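# Slide open the unbanded slide box's tray

## Task

On the slide box that has no band, push its inner tray out of its sleeve so that several centimetres of the tray stick out, and leave it like that with the robot let go. A tray pushed farther out is better than one barely showing. When the scene is ended, the second slide box (the banded one) has to be upright with its tray fully closed, or the task counts as failed. Nothing may fall off the table or be left lying off it.

## Robot and tools

Robot: two arms, left_arm and right_arm, each ending in a two-finger parallel gripper. Something may now and then briefly tug on a held part or nudge a loose object.

Frame: every pose, velocity and target is in the scene frame. Its origin sits at table-top height, halfway between the nominal bases of the two arms. +x points out over the table, +z points up, and left_arm is on the +y side; this has nothing to do with left or right in an image. The real bases sit slightly off their nominal spots; a BASES line, if present, gives the calibrated spot. Reported hand positions and orientations can be wrong by a few centimetres, more at long reach.

Gripper axes: the fingers point along the gripper's +z and close along its y. end_effector_position is the point between the finger pads, a little under 1 cm behind the tips.

A row is 16 plain numbers, always both arms: left_arm x, y, z (metres), qw, qx, qy, qz (unit quaternion, w first), opening; then the same eight for right_arm. Position and quaternion are an absolute pose in the scene frame, not an offset. Opening runs from -1 (closed, 0 mm gap) to +1 (open, about 87 mm); roughly 69 mm at +0.5, 43 at 0, 18 at -0.5, and in between the finger motors are set proportionally. A 0 is a real command, so to leave a gripper alone resend its current command (see Tool commands). To hold a pose steady, keep sending the same quaternion instead of copying the possibly drifted reported one. An arm that should stay put and touches nothing gets the identical pose and opening each call, taken from the last result before it stopped; commanding the measured pose can relieve a press.

execute_actions: actions is a list of actions; each action is a list of 1 to 15 rows, one row per control step of 1/30 s. If fewer than 15 rows are given, the last one repeats until 15 steps (0.5 s) pass. A target lying over 0.6 m from that gripper's start position along any of its own axes gets the action refused for both arms; a malformed action, or a first action failing that check against the last reported state, refuses the whole call. cameras picks the images to return (omitted, null or ["all"] gives all; [] gives none; an unknown name voids the call). An empty actions list just reports the full state.

The controller limits each step to 100 mm and 20 degrees away from the measured pose and uses damped inverse kinematics, favouring position. So an action may stop short; the Hand target line shows where each arm is being sent afterwards, and you must command the remainder yourself. Friction and weight can leave the hand low, short or tilted, and tiny moves may not happen or may go sideways; check pose after every move and correct tilt.

move: target is one 16-number row or a list of up to 15 rows (absolute poses, no 0.6 m check). Each gripper travels in a straight line from its Hand target, turning the short way. speed: m/s per arm, 0.002 to 0.5, default 0.25, one value or one per target; rotation is capped at twice that in rad/s. blend: metres of corner rounding per target, default 0 (stop at each). opening_speed: per second on the -1..+1 scale, at least 0.2. blocking=false returns after about 0.5 s while the move continues; a new move takes over smoothly. Total path time is capped at 10 s. Openings of the first target are sent at the start; those of later targets are sent after all arms come to rest there. Paths do not avoid objects or the other arm, can overshoot speed near full reach, and faster means harder contact; a target beyond the contact point presses harder. Steer around an arm's own base, since passing close can flip its shoulder posture. The result adds a move: line (done, off_target, moving, held, fault) and limits such as paced (pose clipped) or held (steps withheld).

wait: seconds from 0 to 10; arms keep their last command, a running move continues. stop: brakes a running move (needs braking room). zoom_image: camera (cam_high, cam_low, cam_left_wrist, cam_right_wrist) and region [x0, y0, x1, y1] in pixels, top-left origin, at most 504 by 504, from that camera's latest image. finished_scene: scene is the current scene number; ends the scene irreversibly and the goal must hold without the robot.

Results: grip_measured is the finger motor position on the opening scale; Joint positions end with the same reading on a 0 (closed) to 1 (open) scale. Readings can be off by about 1 mm. To grasp firmly, command about 0.04 below grip_measured at first contact; less margin gives a lighter hold. Pads push up to about 20 N each. Joint torques follow the joint order, include gravity, carry offsets and noise, are positive toward larger angles, and joints 1 to 3 wrap at ±28 N m. Joint ranges (rad): waist -2.618 to 3.054, shoulder 0 to 3.142, elbow 0 to 3.142 (straight at 2.901), wrist pitch -1.571 to 1.571, wrist yaw -1.571 to 1.571, wrist roll -2.094 to 2.094. Lines near-zero or unchanged are omitted; execute_actions results also list positions at some steps. Cameras are all 896x504.

Heat: loads, stretched arms and pushing at unreachable poses warm motors. MOTOR HOT appears at 75 °C; at 90 °C an OVER-TEMPERATURE FAULT folds that arm and disables it; at 100 °C it goes limp.

The simulation keeps running while a reply is written. Avoid dropping parts, releasing moving parts, slamming, hard hits and very hard pushes, collisions between the arms (the clearance check does not guard gripper against gripper), arm stops, and anything leaving the table.

Each tool is called after "Call:" as a command line: name --argument value for each argument, lists and objects as JSON in quotes; but a table of rows of numbers goes row by row, as --pt "numbers of a row", without its own name.

## Session

Call:
execute_actions --actions '[]'

Call:
zoom_image --camera "cam_high" --region '[350, 110, 660, 330]'

Scene clock: 0.00 s.
left_arm: end_effector_position=(+0.2809, +0.4009, +0.3110) grip_measured=+0.984 end_effector_quat_wxyz=(+0.435, -0.082, +0.881, -0.168) | right_arm: end_effector_position=(+0.1006, -0.3138, +0.1112) grip_measured=+1.000 end_effector_quat_wxyz=(-0.129, +0.700, -0.696, -0.092)
Joint positions: left_arm=[0.814 1.156 1.325 -1.117 0.802 0.324 0.992] | right_arm=[-0.462 1.148 0.865 -1.388 -0.302 -2.07 1]
Joint velocities: within noise
Joint torques (N m): no reading
Heat: left arm: 24 °C; right arm: 35 °C.
Hand target: left_arm +0.2797, +0.3993, +0.3125; +0.435, -0.082, +0.881, -0.170 | right_arm +0.1037, -0.3157, +0.1145; -0.131, +0.701, -0.696, -0.083
Tool commands: left_gripper/opening=+1.0 right_gripper/opening=+1.0

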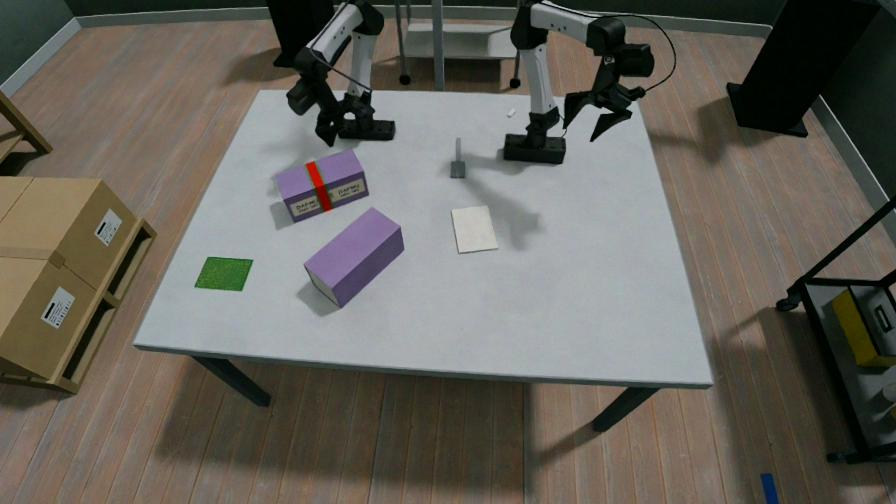

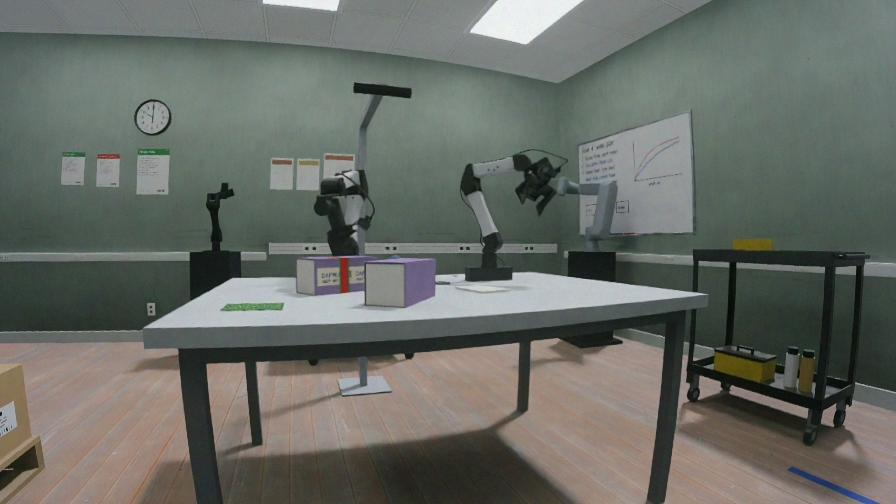

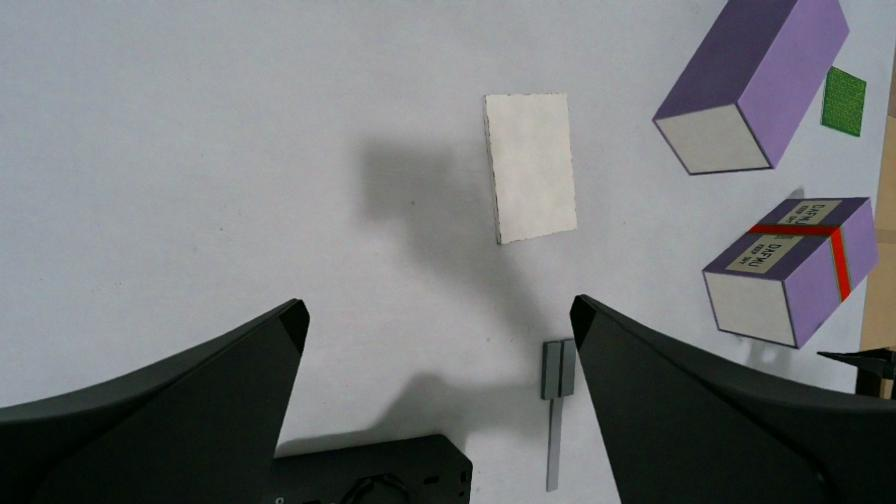

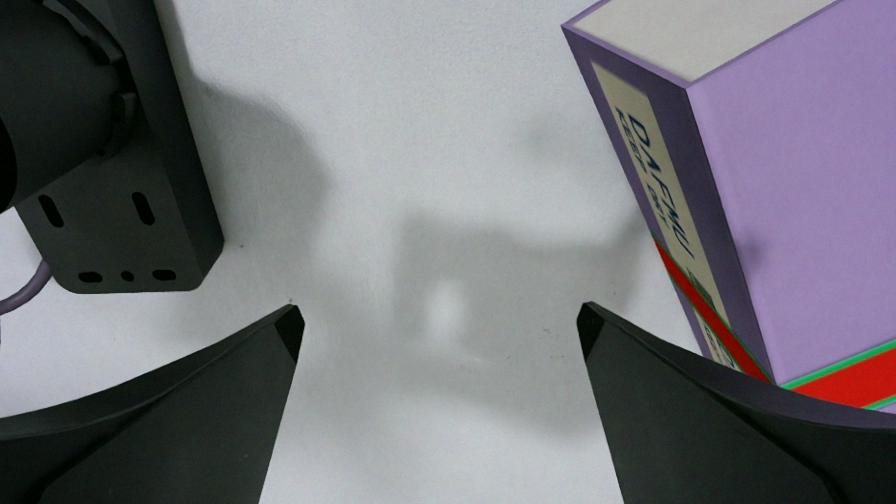

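Scaled by 1.626 from the camera's 896x504 image, which has a finer 1280x720 frame.

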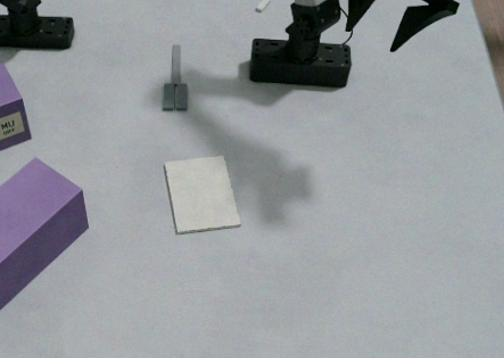

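Call:
zoom_image --camera "cam_high" --region '[250, 130, 480, 330]'

Call:
zoom_image --camera "cam_low" --region '[280, 230, 460, 330]'

Call:
zoom_image --camera "cam_left_wrist" --region '[500, 0, 896, 500]'

Scaled by 2.191 from the camera's 896x504 image, which has a finer 1280x720 frame.

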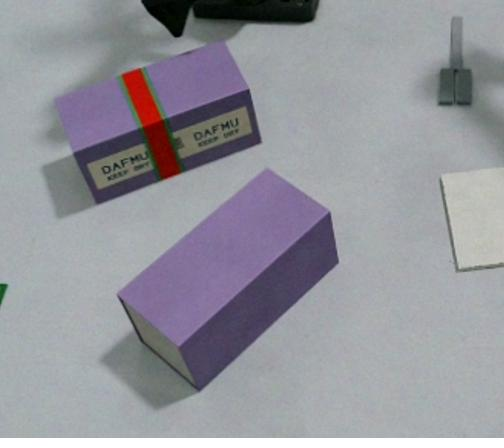

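Scaled by 2.800 from the camera's 896x504 image, which has a finer 1280x720 frame.

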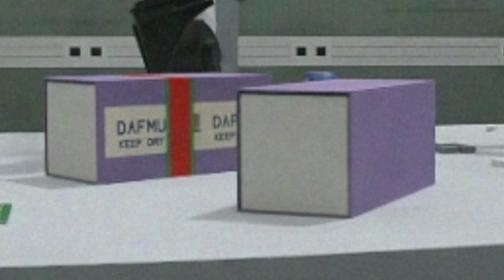

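Scaled by 1.008 from the camera's 896x504 image, which has a finer 1280x720 frame.

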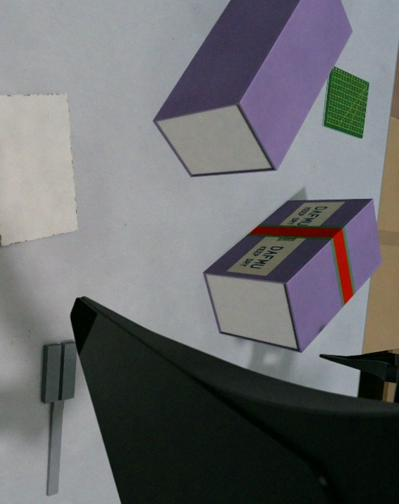

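Call:
move --pt "0.2797 0.3993 0.3125 0.435 -0.082 0.881 -0.17 1 0.12 -0.31 0.25 -0.129 0.70 -0.696 -0.092 1" --pt "0.24 0.08 0.20 0.665 0.242 0.665 -0.242 -1 0.30 -0.30 0.33 0.383 0 0.924 0 1" --speed 0.25

Scene clock: 98.87 s.
left_arm: end_effector_position=(+0.2411, +0.0788, +0.2060) grip_measured=-1.000 end_effector_quat_wxyz=(+0.666, +0.239, +0.662, -0.247) | right_arm: end_effector_position=(+0.2914, -0.2982, +0.3165) grip_measured=+1.000 end_effector_quat_wxyz=(+0.361, -0.001, +0.933, +0.008)
Joint positions: left_arm=[-1.013 0.86 0.153 0.716 -0.343 -0.007 0] | right_arm=[-0.16 1.465 1.778 -1.156 -0.135 -0.128 1]
Joint torques (N m): left_arm=[-0.92 0.12 6.32 1.86 -0.08 0.01] | right_arm=[-0.24 -4.15 8.35 2.06 0.05 0.12]
Heat: left arm: 27 °C; right arm: 41 °C.
Hand target: left_arm +0.2400, +0.0801, +0.2001; +0.664, +0.242, +0.665, -0.242 | right_arm +0.2994, -0.2999, +0.3301; +0.383, +0.000, +0.924, +0.000
Off the commanded pose: left_arm 0.006 m, 1 deg | right_arm 0.016 m, 3 deg.
move: off_target (right_arm)

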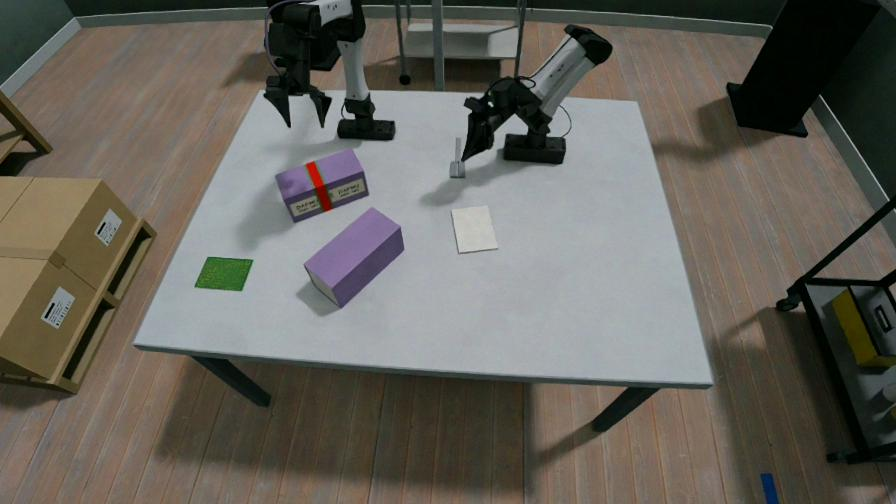

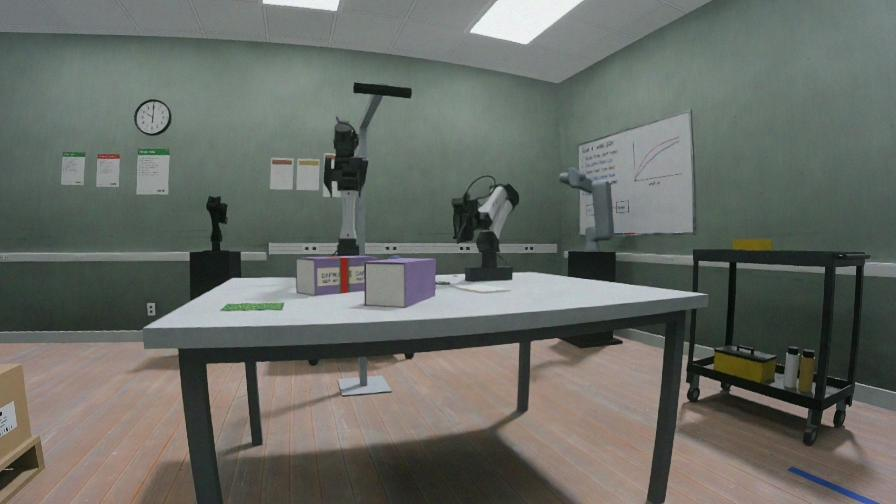

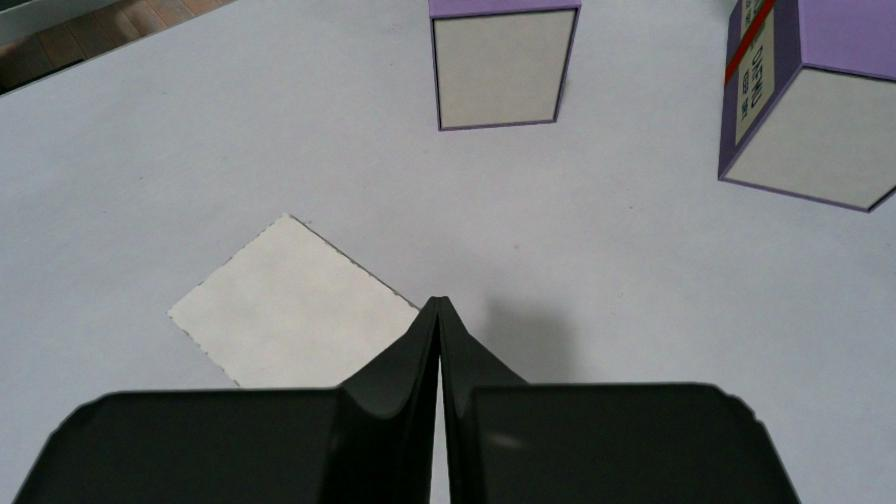

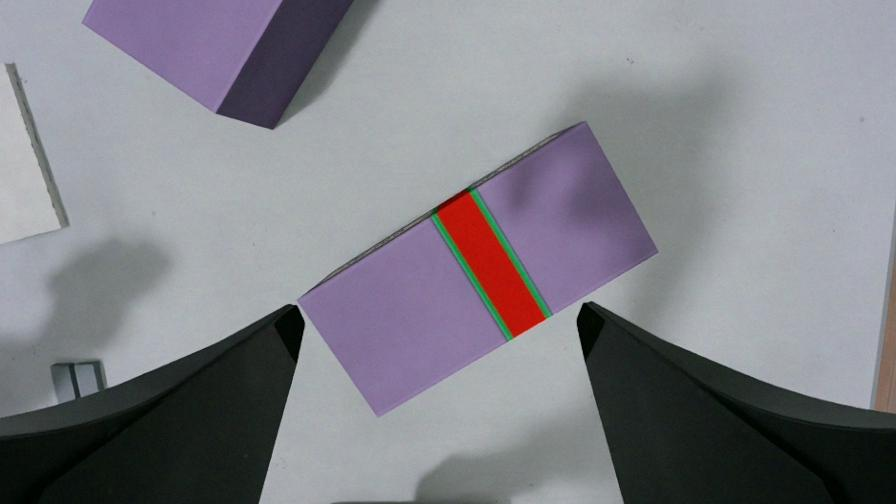

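Call:
move --target '[0.24,0.08,0.20,0.665,0.242,0.665,-0.242,-1,0.505,-0.29,0.20,0.227,-0.468,0.845,0.126,1]' --speed 0.2

Scene clock: 175.33 s.
left_arm: end_effector_position=(+0.2412, +0.0789, +0.2061) grip_measured=-1.000 end_effector_quat_wxyz=(+0.666, +0.239, +0.662, -0.247) | right_arm: end_effector_position=(+0.4952, -0.2936, +0.1872) grip_measured=+1.000 end_effector_quat_wxyz=(+0.312, -0.437, +0.841, +0.066)
Joint positions: left_arm=[-1.013 0.86 0.153 0.716 -0.344 -0.006 0] | right_arm=[-0.14 2.527 2.832 -1.409 -0.469 -1.001 1]
Joint torques (N m): left_arm=[-0.79 -0.17 6.17 1.93 -0.04 0.05] | right_arm=[-0.24 -11.22 7.91 1.55 -0.39 -0.04]
Hand target: left_arm +0.2400, +0.0800, +0.2002; +0.664, +0.242, +0.664, -0.242 | right_arm +0.5036, -0.2899, +0.1999; +0.335, -0.446, +0.828, +0.056
Off the commanded pose: left_arm 0.006 m, 1 deg | right_arm 0.016 m, 12 deg.
elbow stopped short (right arm): the move would have taken joint 3 (elbow) straighter than the controller allows.
move: off_target (right_arm)

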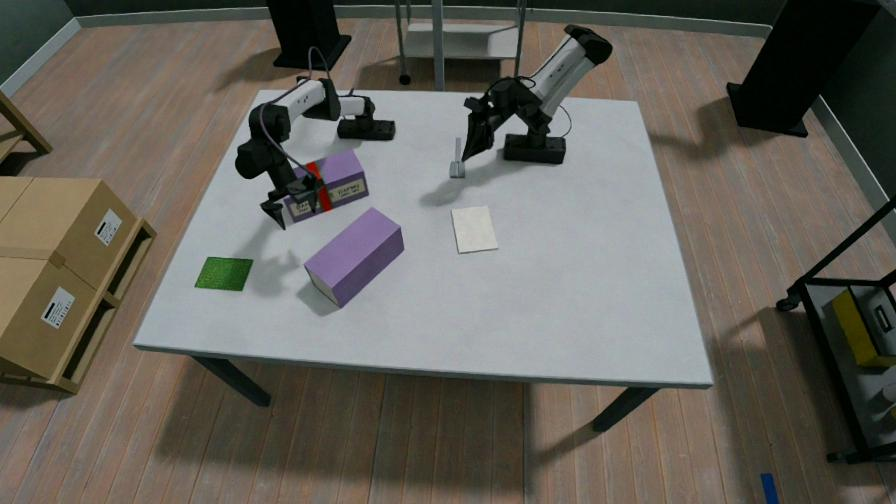

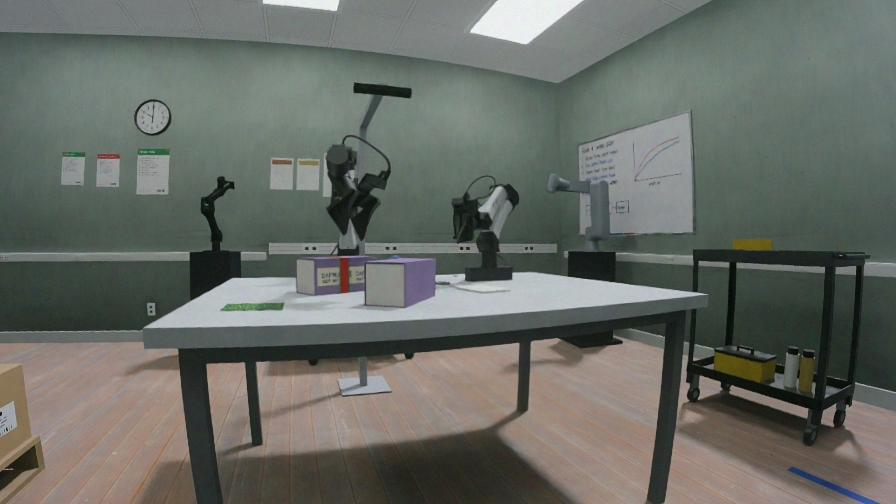

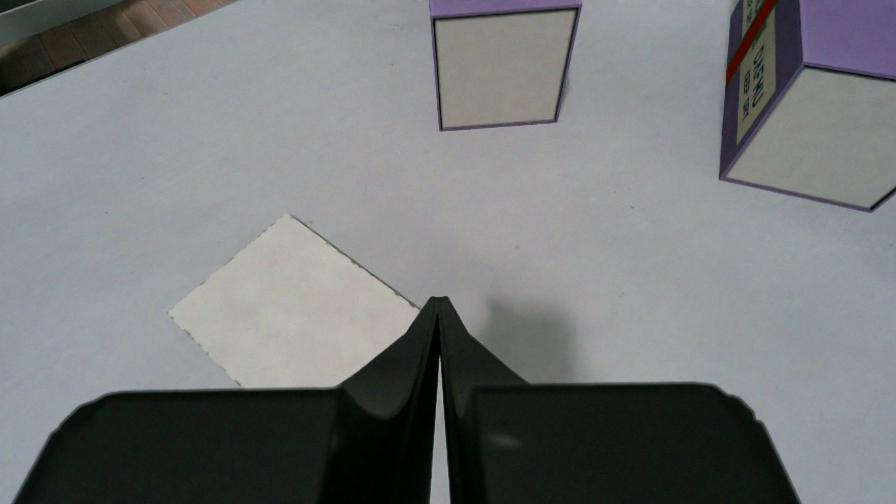

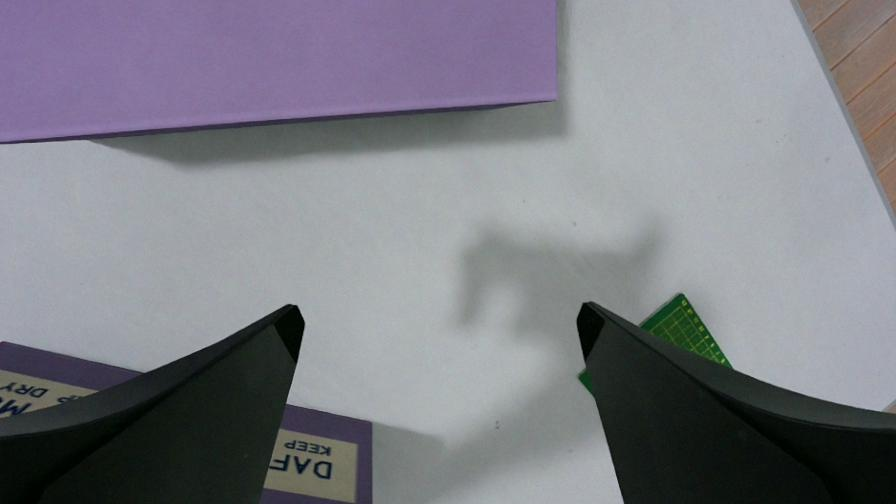

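Call:
move --target '[0.24,0.08,0.20,0.665,0.242,0.665,-0.242,-1,0.515,-0.285,0.14,0.330,-0.469,0.796,0.195,1]' --speed 0.15 --cameras '["cam_high","cam_right_wrist"]'

Scene clock: 208.13 s.
left_arm: end_effector_position=(+0.2413, +0.0789, +0.2061) grip_measured=-1.000 end_effector_quat_wxyz=(+0.666, +0.239, +0.662, -0.247) | right_arm: end_effector_position=(+0.5053, -0.2829, +0.1274) grip_measured=+1.000 end_effector_quat_wxyz=(+0.338, -0.450, +0.806, +0.184)
Joint positions: left_arm=[-1.013 0.86 0.153 0.716 -0.344 -0.005 0] | right_arm=[-0.194 2.676 2.832 -1.391 -0.729 -1.099 1]
Joint torques (N m): left_arm=[-0.68 -0.12 6.23 1.9 0 0.02] | right_arm=[-1.01 -12.08 8.05 1.25 -0.53 -0.04]
Hand target: left_arm +0.2400, +0.0800, +0.2001; +0.664, +0.242, +0.664, -0.242 | right_arm +0.5137, -0.2848, +0.1399; +0.361, -0.458, +0.794, +0.171
Off the commanded pose: left_arm 0.006 m, 1 deg | right_arm 0.016 m, 3 deg.
elbow stopped short (right arm): the move would have taken joint 3 (elbow) straighter than the controller allows.
move: off_target (right_arm)
Images, in order: cam_high, cam_right_wrist.

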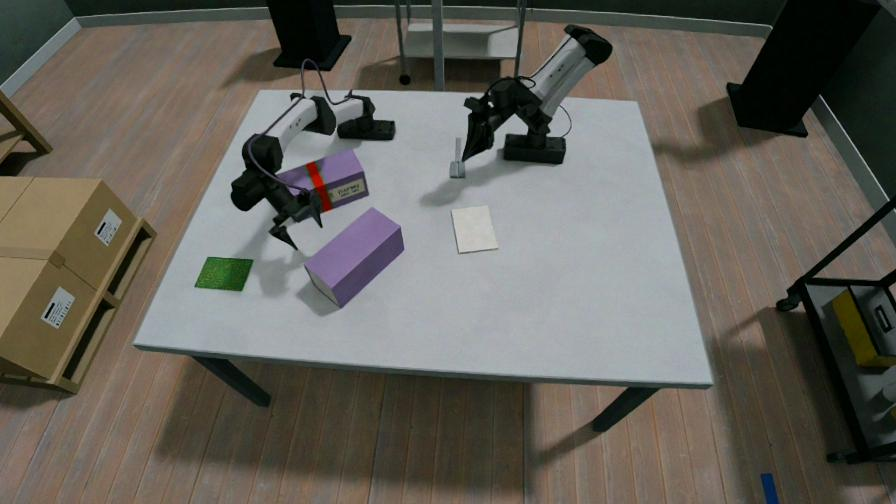

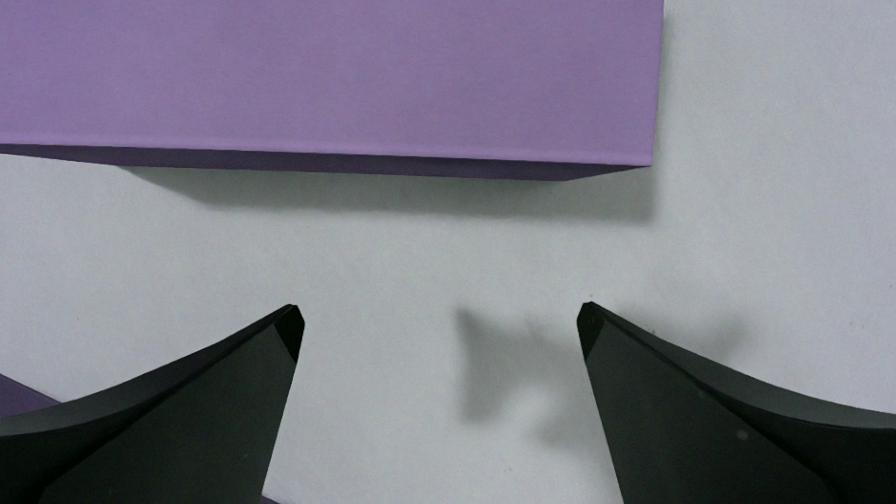

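Call:
move --target '[0.24,0.08,0.20,0.665,0.242,0.665,-0.242,-1,0.530,-0.288,0.068,0.359,-0.480,0.768,0.224,1]' --speed 0.1 --cameras '["cam_high","cam_right_wrist","cam_low"]'

Scene clock: 222.60 s.
left_arm: end_effector_position=(+0.2413, +0.0789, +0.2061) grip_measured=-1.000 end_effector_quat_wxyz=(+0.666, +0.239, +0.662, -0.247) | right_arm: end_effector_position=(+0.5193, -0.2844, +0.0555) grip_measured=+1.000 end_effector_quat_wxyz=(+0.350, -0.466, +0.780, +0.225)
Joint positions: left_arm=[-1.013 0.86 0.153 0.716 -0.344 -0.005 0] | right_arm=[-0.216 2.835 2.832 -1.31 -0.83 -1.196 1]
Joint torques (N m): left_arm=[-0.81 -0.08 6.19 1.87 -0.06 -0.02] | right_arm=[-1.13 -12.68 8.24 1.08 -0.58 -0.05]
Hand target: left_arm +0.2400, +0.0800, +0.2001; +0.664, +0.242, +0.665, -0.242 | right_arm +0.5287, -0.2877, +0.0682; +0.373, -0.475, +0.769, +0.211
Off the commanded pose: left_arm 0.006 m, 1 deg | right_arm 0.017 m, 2 deg.
elbow stopped short (right arm): the move would have taken joint 3 (elbow) straighter than the controller allows.
move: off_target (right_arm)
Images, in order: cam_high, cam_low, cam_right_wrist.

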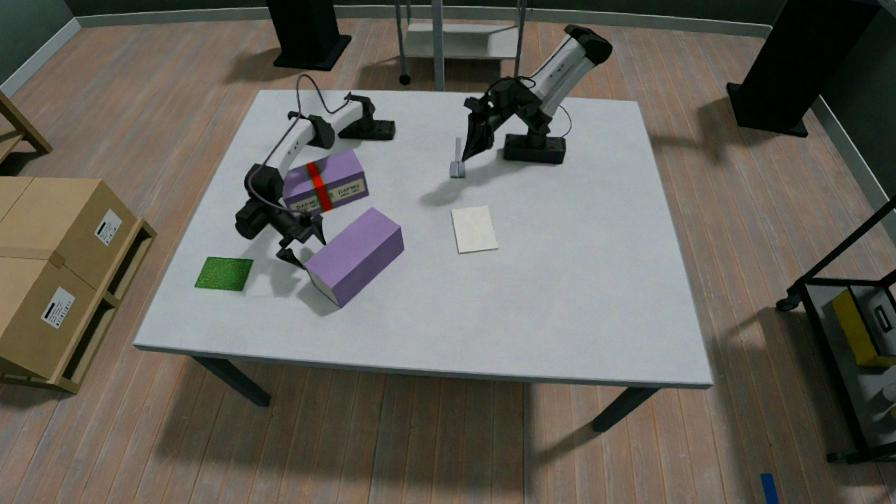

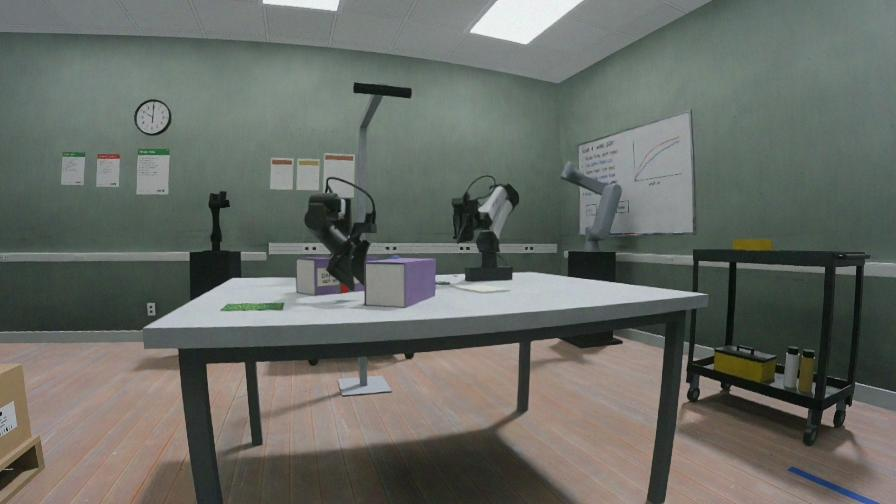

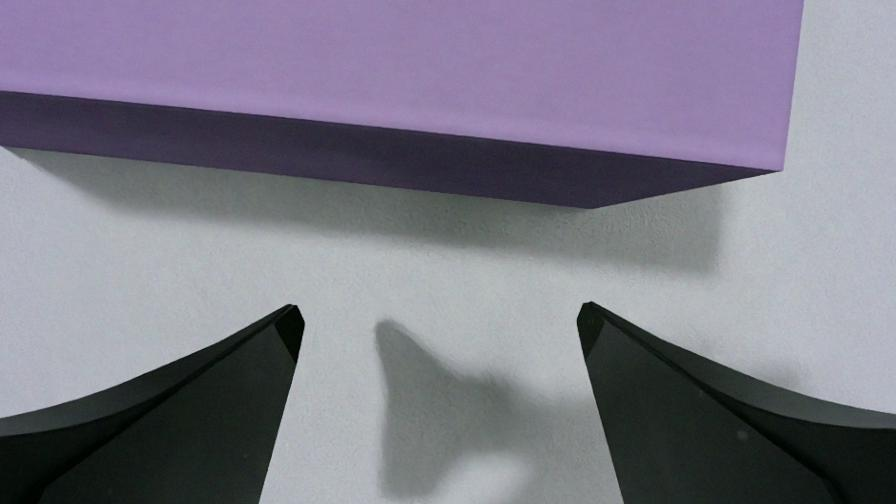

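Call:
move --target '[0.24,0.08,0.20,0.665,0.242,0.665,-0.242,-1,0.556,-0.277,0.083,0.373,-0.475,0.769,0.211,1]' --speed 0.06 --cameras '["cam_right_wrist"]'

Scene clock: 242.03 s.
left_arm: end_effector_position=(+0.2413, +0.0789, +0.2062) grip_measured=-1.000 end_effector_quat_wxyz=(+0.666, +0.239, +0.662, -0.247) | right_arm: end_effector_position=(+0.5447, -0.2754, +0.0631) grip_measured=+1.000 end_effector_quat_wxyz=(+0.382, -0.454, +0.778, +0.207)
Joint positions: left_arm=[-1.013 0.86 0.153 0.717 -0.344 -0.005 0] | right_arm=[-0.194 2.835 2.832 -1.173 -0.831 -1.091 1]
Joint torques (N m): left_arm=[-0.81 0.05 6.13 1.94 -0.04 0.04] | right_arm=[-0.47 -13.93 8.38 1.36 -0.37 0.13]
Heat: left arm: 32 °C; right arm: 47 °C.
Hand target: left_arm +0.2400, +0.0800, +0.2002; +0.664, +0.242, +0.664, -0.242 | right_arm +0.5544, -0.2766, +0.0832; +0.403, -0.462, +0.768, +0.186
Off the commanded pose: left_arm 0.006 m, 1 deg | right_arm 0.023 m, 3 deg.
elbow stopped short (right arm): the move would have taken joint 3 (elbow) straighter than the controller allows.
move: off_target (right_arm)
Images, in order: cam_right_wrist.

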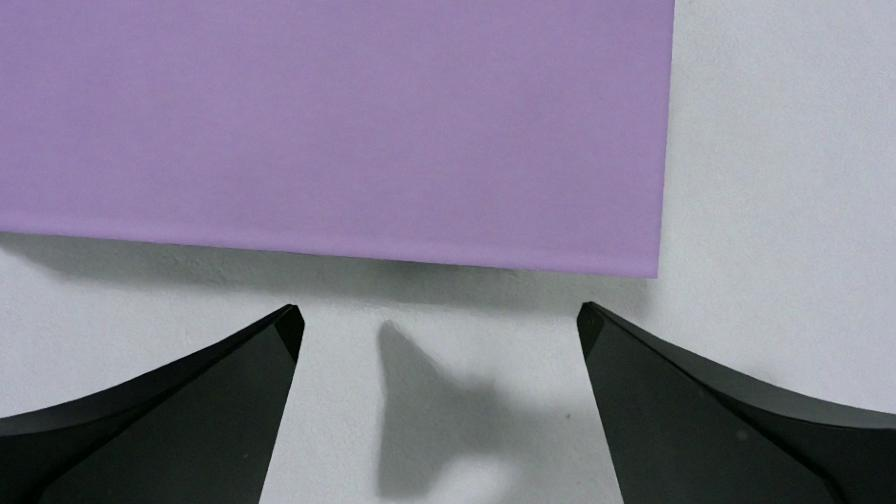

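Call:
move --target '[0.325,-0.088,0.13,0.615,0.224,0.733,-0.188,-1,0.556,-0.277,0.083,0.373,-0.475,0.769,0.211,1]' --speed 0.15

Scene clock: 282.50 s.
left_arm: end_effector_position=(+0.3239, -0.0819, +0.1316) grip_measured=-1.000 end_effector_quat_wxyz=(+0.615, +0.227, +0.731, -0.189) | right_arm: end_effector_position=(+0.5450, -0.2754, +0.0632) grip_measured=+1.000 end_effector_quat_wxyz=(+0.383, -0.454, +0.778, +0.206)
Joint positions: left_arm=[-1.077 1.907 0.807 0.904 -0.5 -0.092 0] | right_arm=[-0.194 2.835 2.832 -1.172 -0.831 -1.089 1]
Joint torques (N m): left_arm=[-0.5 -7.43 8.47 1.71 -0.11 -0.09] | right_arm=[-0.46 -13.91 8.39 1.32 -0.37 0.11]
Heat: left arm: 33 °C; right arm: 55 °C.
Hand target: left_arm +0.3249, -0.0878, +0.1300; +0.615, +0.224, +0.733, -0.188 | right_arm +0.5544, -0.2765, +0.0832; +0.403, -0.462, +0.768, +0.186
Off the commanded pose: left_arm 0.006 m, 0 deg | right_arm 0.023 m, 3 deg.
elbow stopped short (right arm): the move would have taken joint 3 (elbow) straighter than the controller allows.
move: off_target (right_arm)

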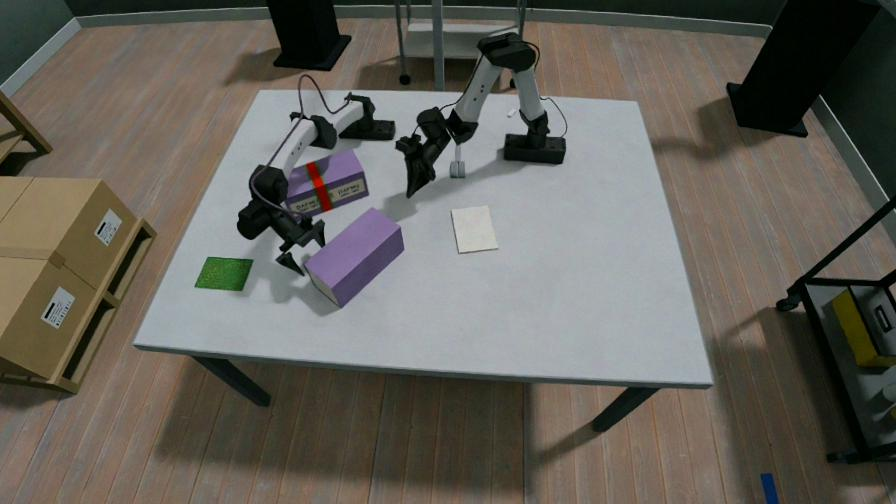

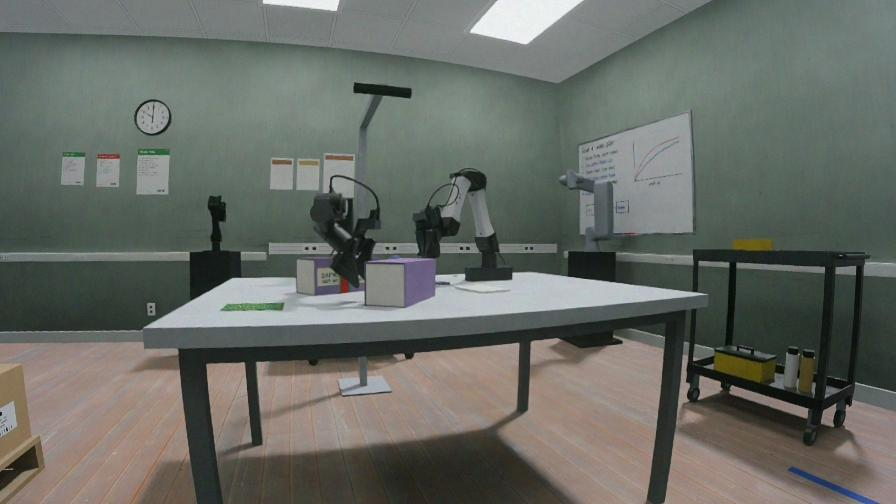

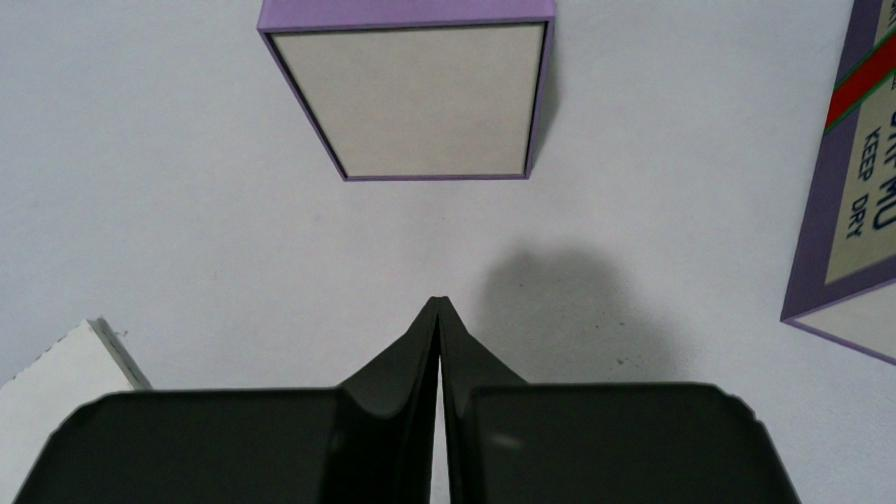

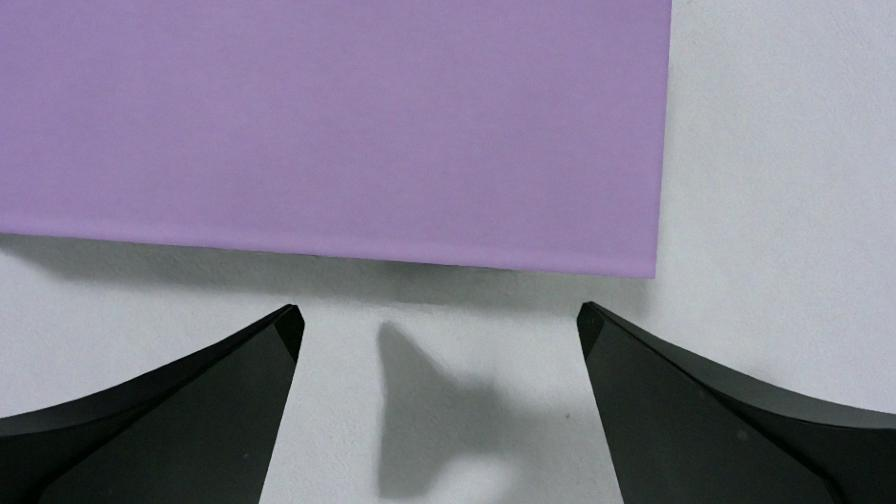

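Call:
move --target '[0.387,-0.147,0.102,0.615,0.224,0.733,-0.188,-1,0.556,-0.277,0.083,0.373,-0.475,0.769,0.211,1]' --speed 0.08 --cameras '["cam_left_wrist","cam_right_wrist"]'

Scene clock: 299.43 s.
left_arm: end_effector_position=(+0.3817, -0.1436, +0.1078) grip_measured=-1.000 end_effector_quat_wxyz=(+0.617, +0.220, +0.731, -0.192) | right_arm: end_effector_position=(+0.5451, -0.2755, +0.0632) grip_measured=+1.000 end_effector_quat_wxyz=(+0.383, -0.454, +0.778, +0.206)
Joint positions: left_arm=[-1.021 2.206 1.171 0.849 -0.453 -0.091 0] | right_arm=[-0.194 2.835 2.832 -1.171 -0.831 -1.089 1]
Joint torques (N m): left_arm=[0.76 -9.85 9.02 1.64 0.08 -0.04] | right_arm=[-0.47 -13.91 8.4 1.32 -0.38 0.11]
Hand target: left_arm +0.3868, -0.1466, +0.1021; +0.615, +0.224, +0.733, -0.188 | right_arm +0.5544, -0.2765, +0.0832; +0.403, -0.462, +0.768, +0.186
Off the commanded pose: left_arm 0.009 m, 1 deg | right_arm 0.023 m, 3 deg.
elbow stopped short (right arm): the move would have taken joint 3 (elbow) straighter than the controller allows.
move: off_target (right_arm)
Images, in order: cam_left_wrist, cam_right_wrist.

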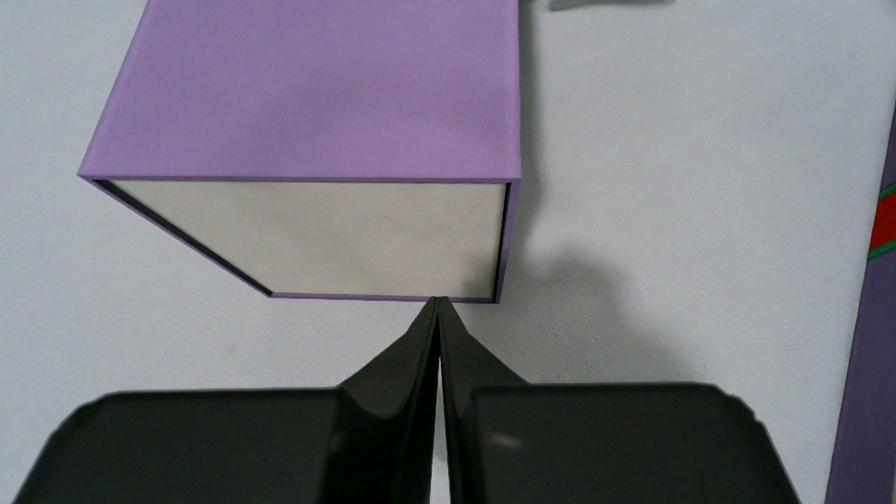

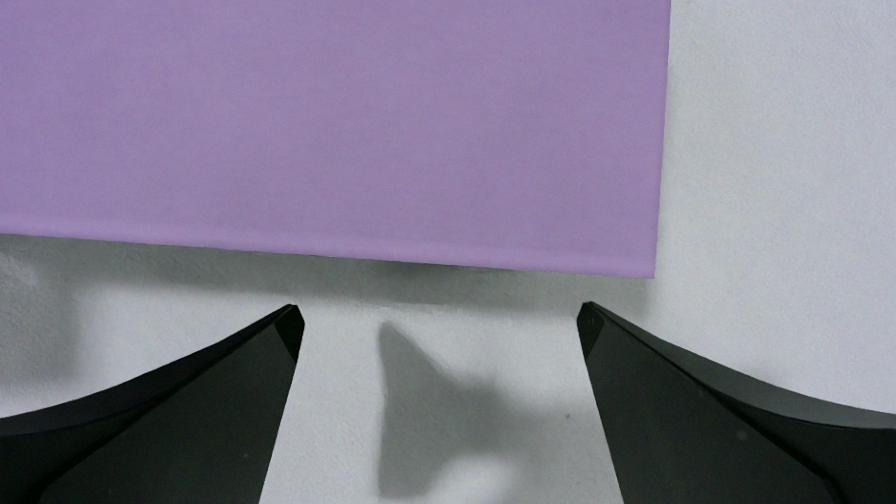

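Call:
move --target '[0.387,-0.147,0.09,0.615,0.224,0.733,-0.188,-1,0.564,-0.265,0.083,0.383,-0.470,0.768,0.205,1]' --speed 0.04 --cameras '["cam_left_wrist","cam_right_wrist"]'

Call:
zoom_image --camera "cam_right_wrist" --region '[480, 200, 760, 400]'

Scene clock: 320.07 s.
left_arm: end_effector_position=(+0.3815, -0.1434, +0.0932) grip_measured=-1.000 end_effector_quat_wxyz=(+0.612, +0.224, +0.735, -0.188) | right_arm: end_effector_position=(+0.5530, -0.2641, +0.0664) grip_measured=+1.000 end_effector_quat_wxyz=(+0.391, -0.451, +0.775, +0.205)
Joint positions: left_arm=[-1.021 2.239 1.172 0.865 -0.452 -0.09 0] | right_arm=[-0.173 2.835 2.832 -1.126 -0.831 -1.046 1]
Joint torques (N m): left_arm=[0.76 -9.95 8.36 1.82 0.05 0] | right_arm=[-0.31 -13.53 8.46 1.42 -0.31 0.14]
Hand target: left_arm +0.3869, -0.1466, +0.0901; +0.615, +0.224, +0.733, -0.188 | right_arm +0.5625, -0.2647, +0.0832; +0.409, -0.458, +0.767, +0.184
Off the commanded pose: left_arm 0.007 m, 0 deg | right_arm 0.020 m, 3 deg.
elbow stopped short (right arm): the move would have taken joint 3 (elbow) straighter than the controller allows.
move: off_target (right_arm)
Images, in order: cam_left_wrist, cam_right_wrist.

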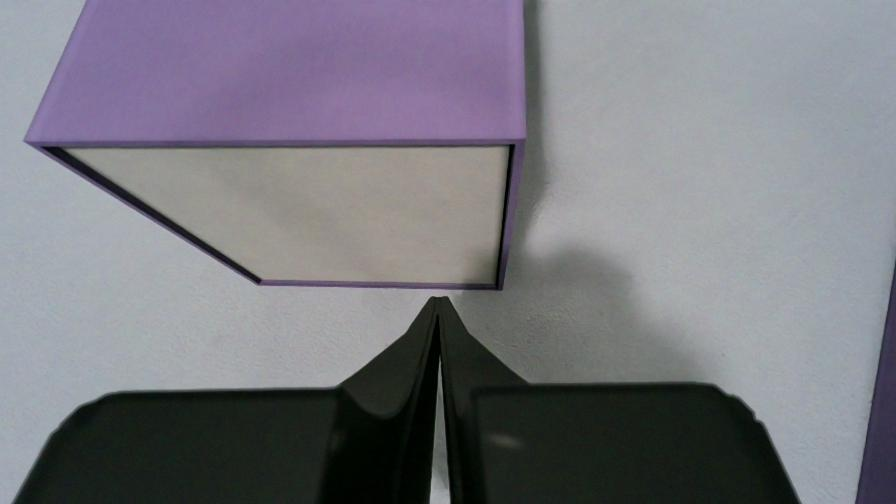

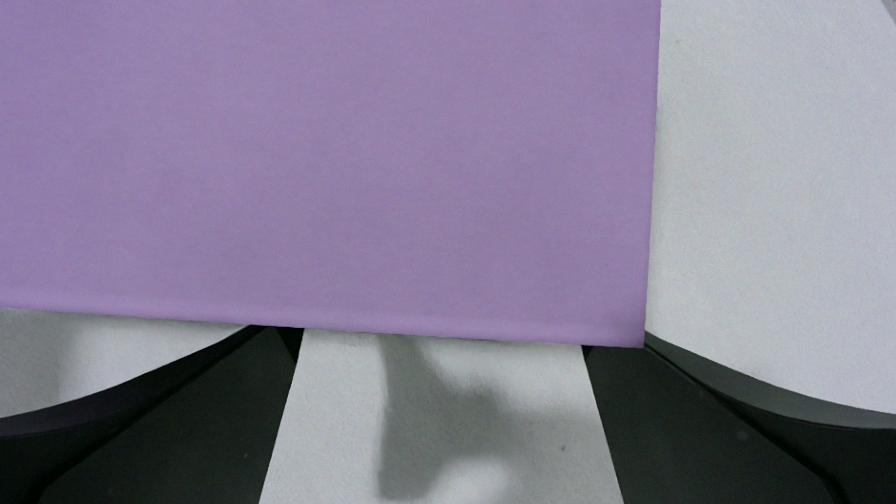

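Scaled by 1.800 from the camera's 896x504 image, which has a finer 1280x720 frame.

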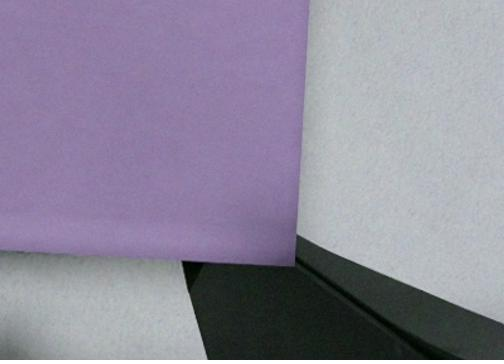

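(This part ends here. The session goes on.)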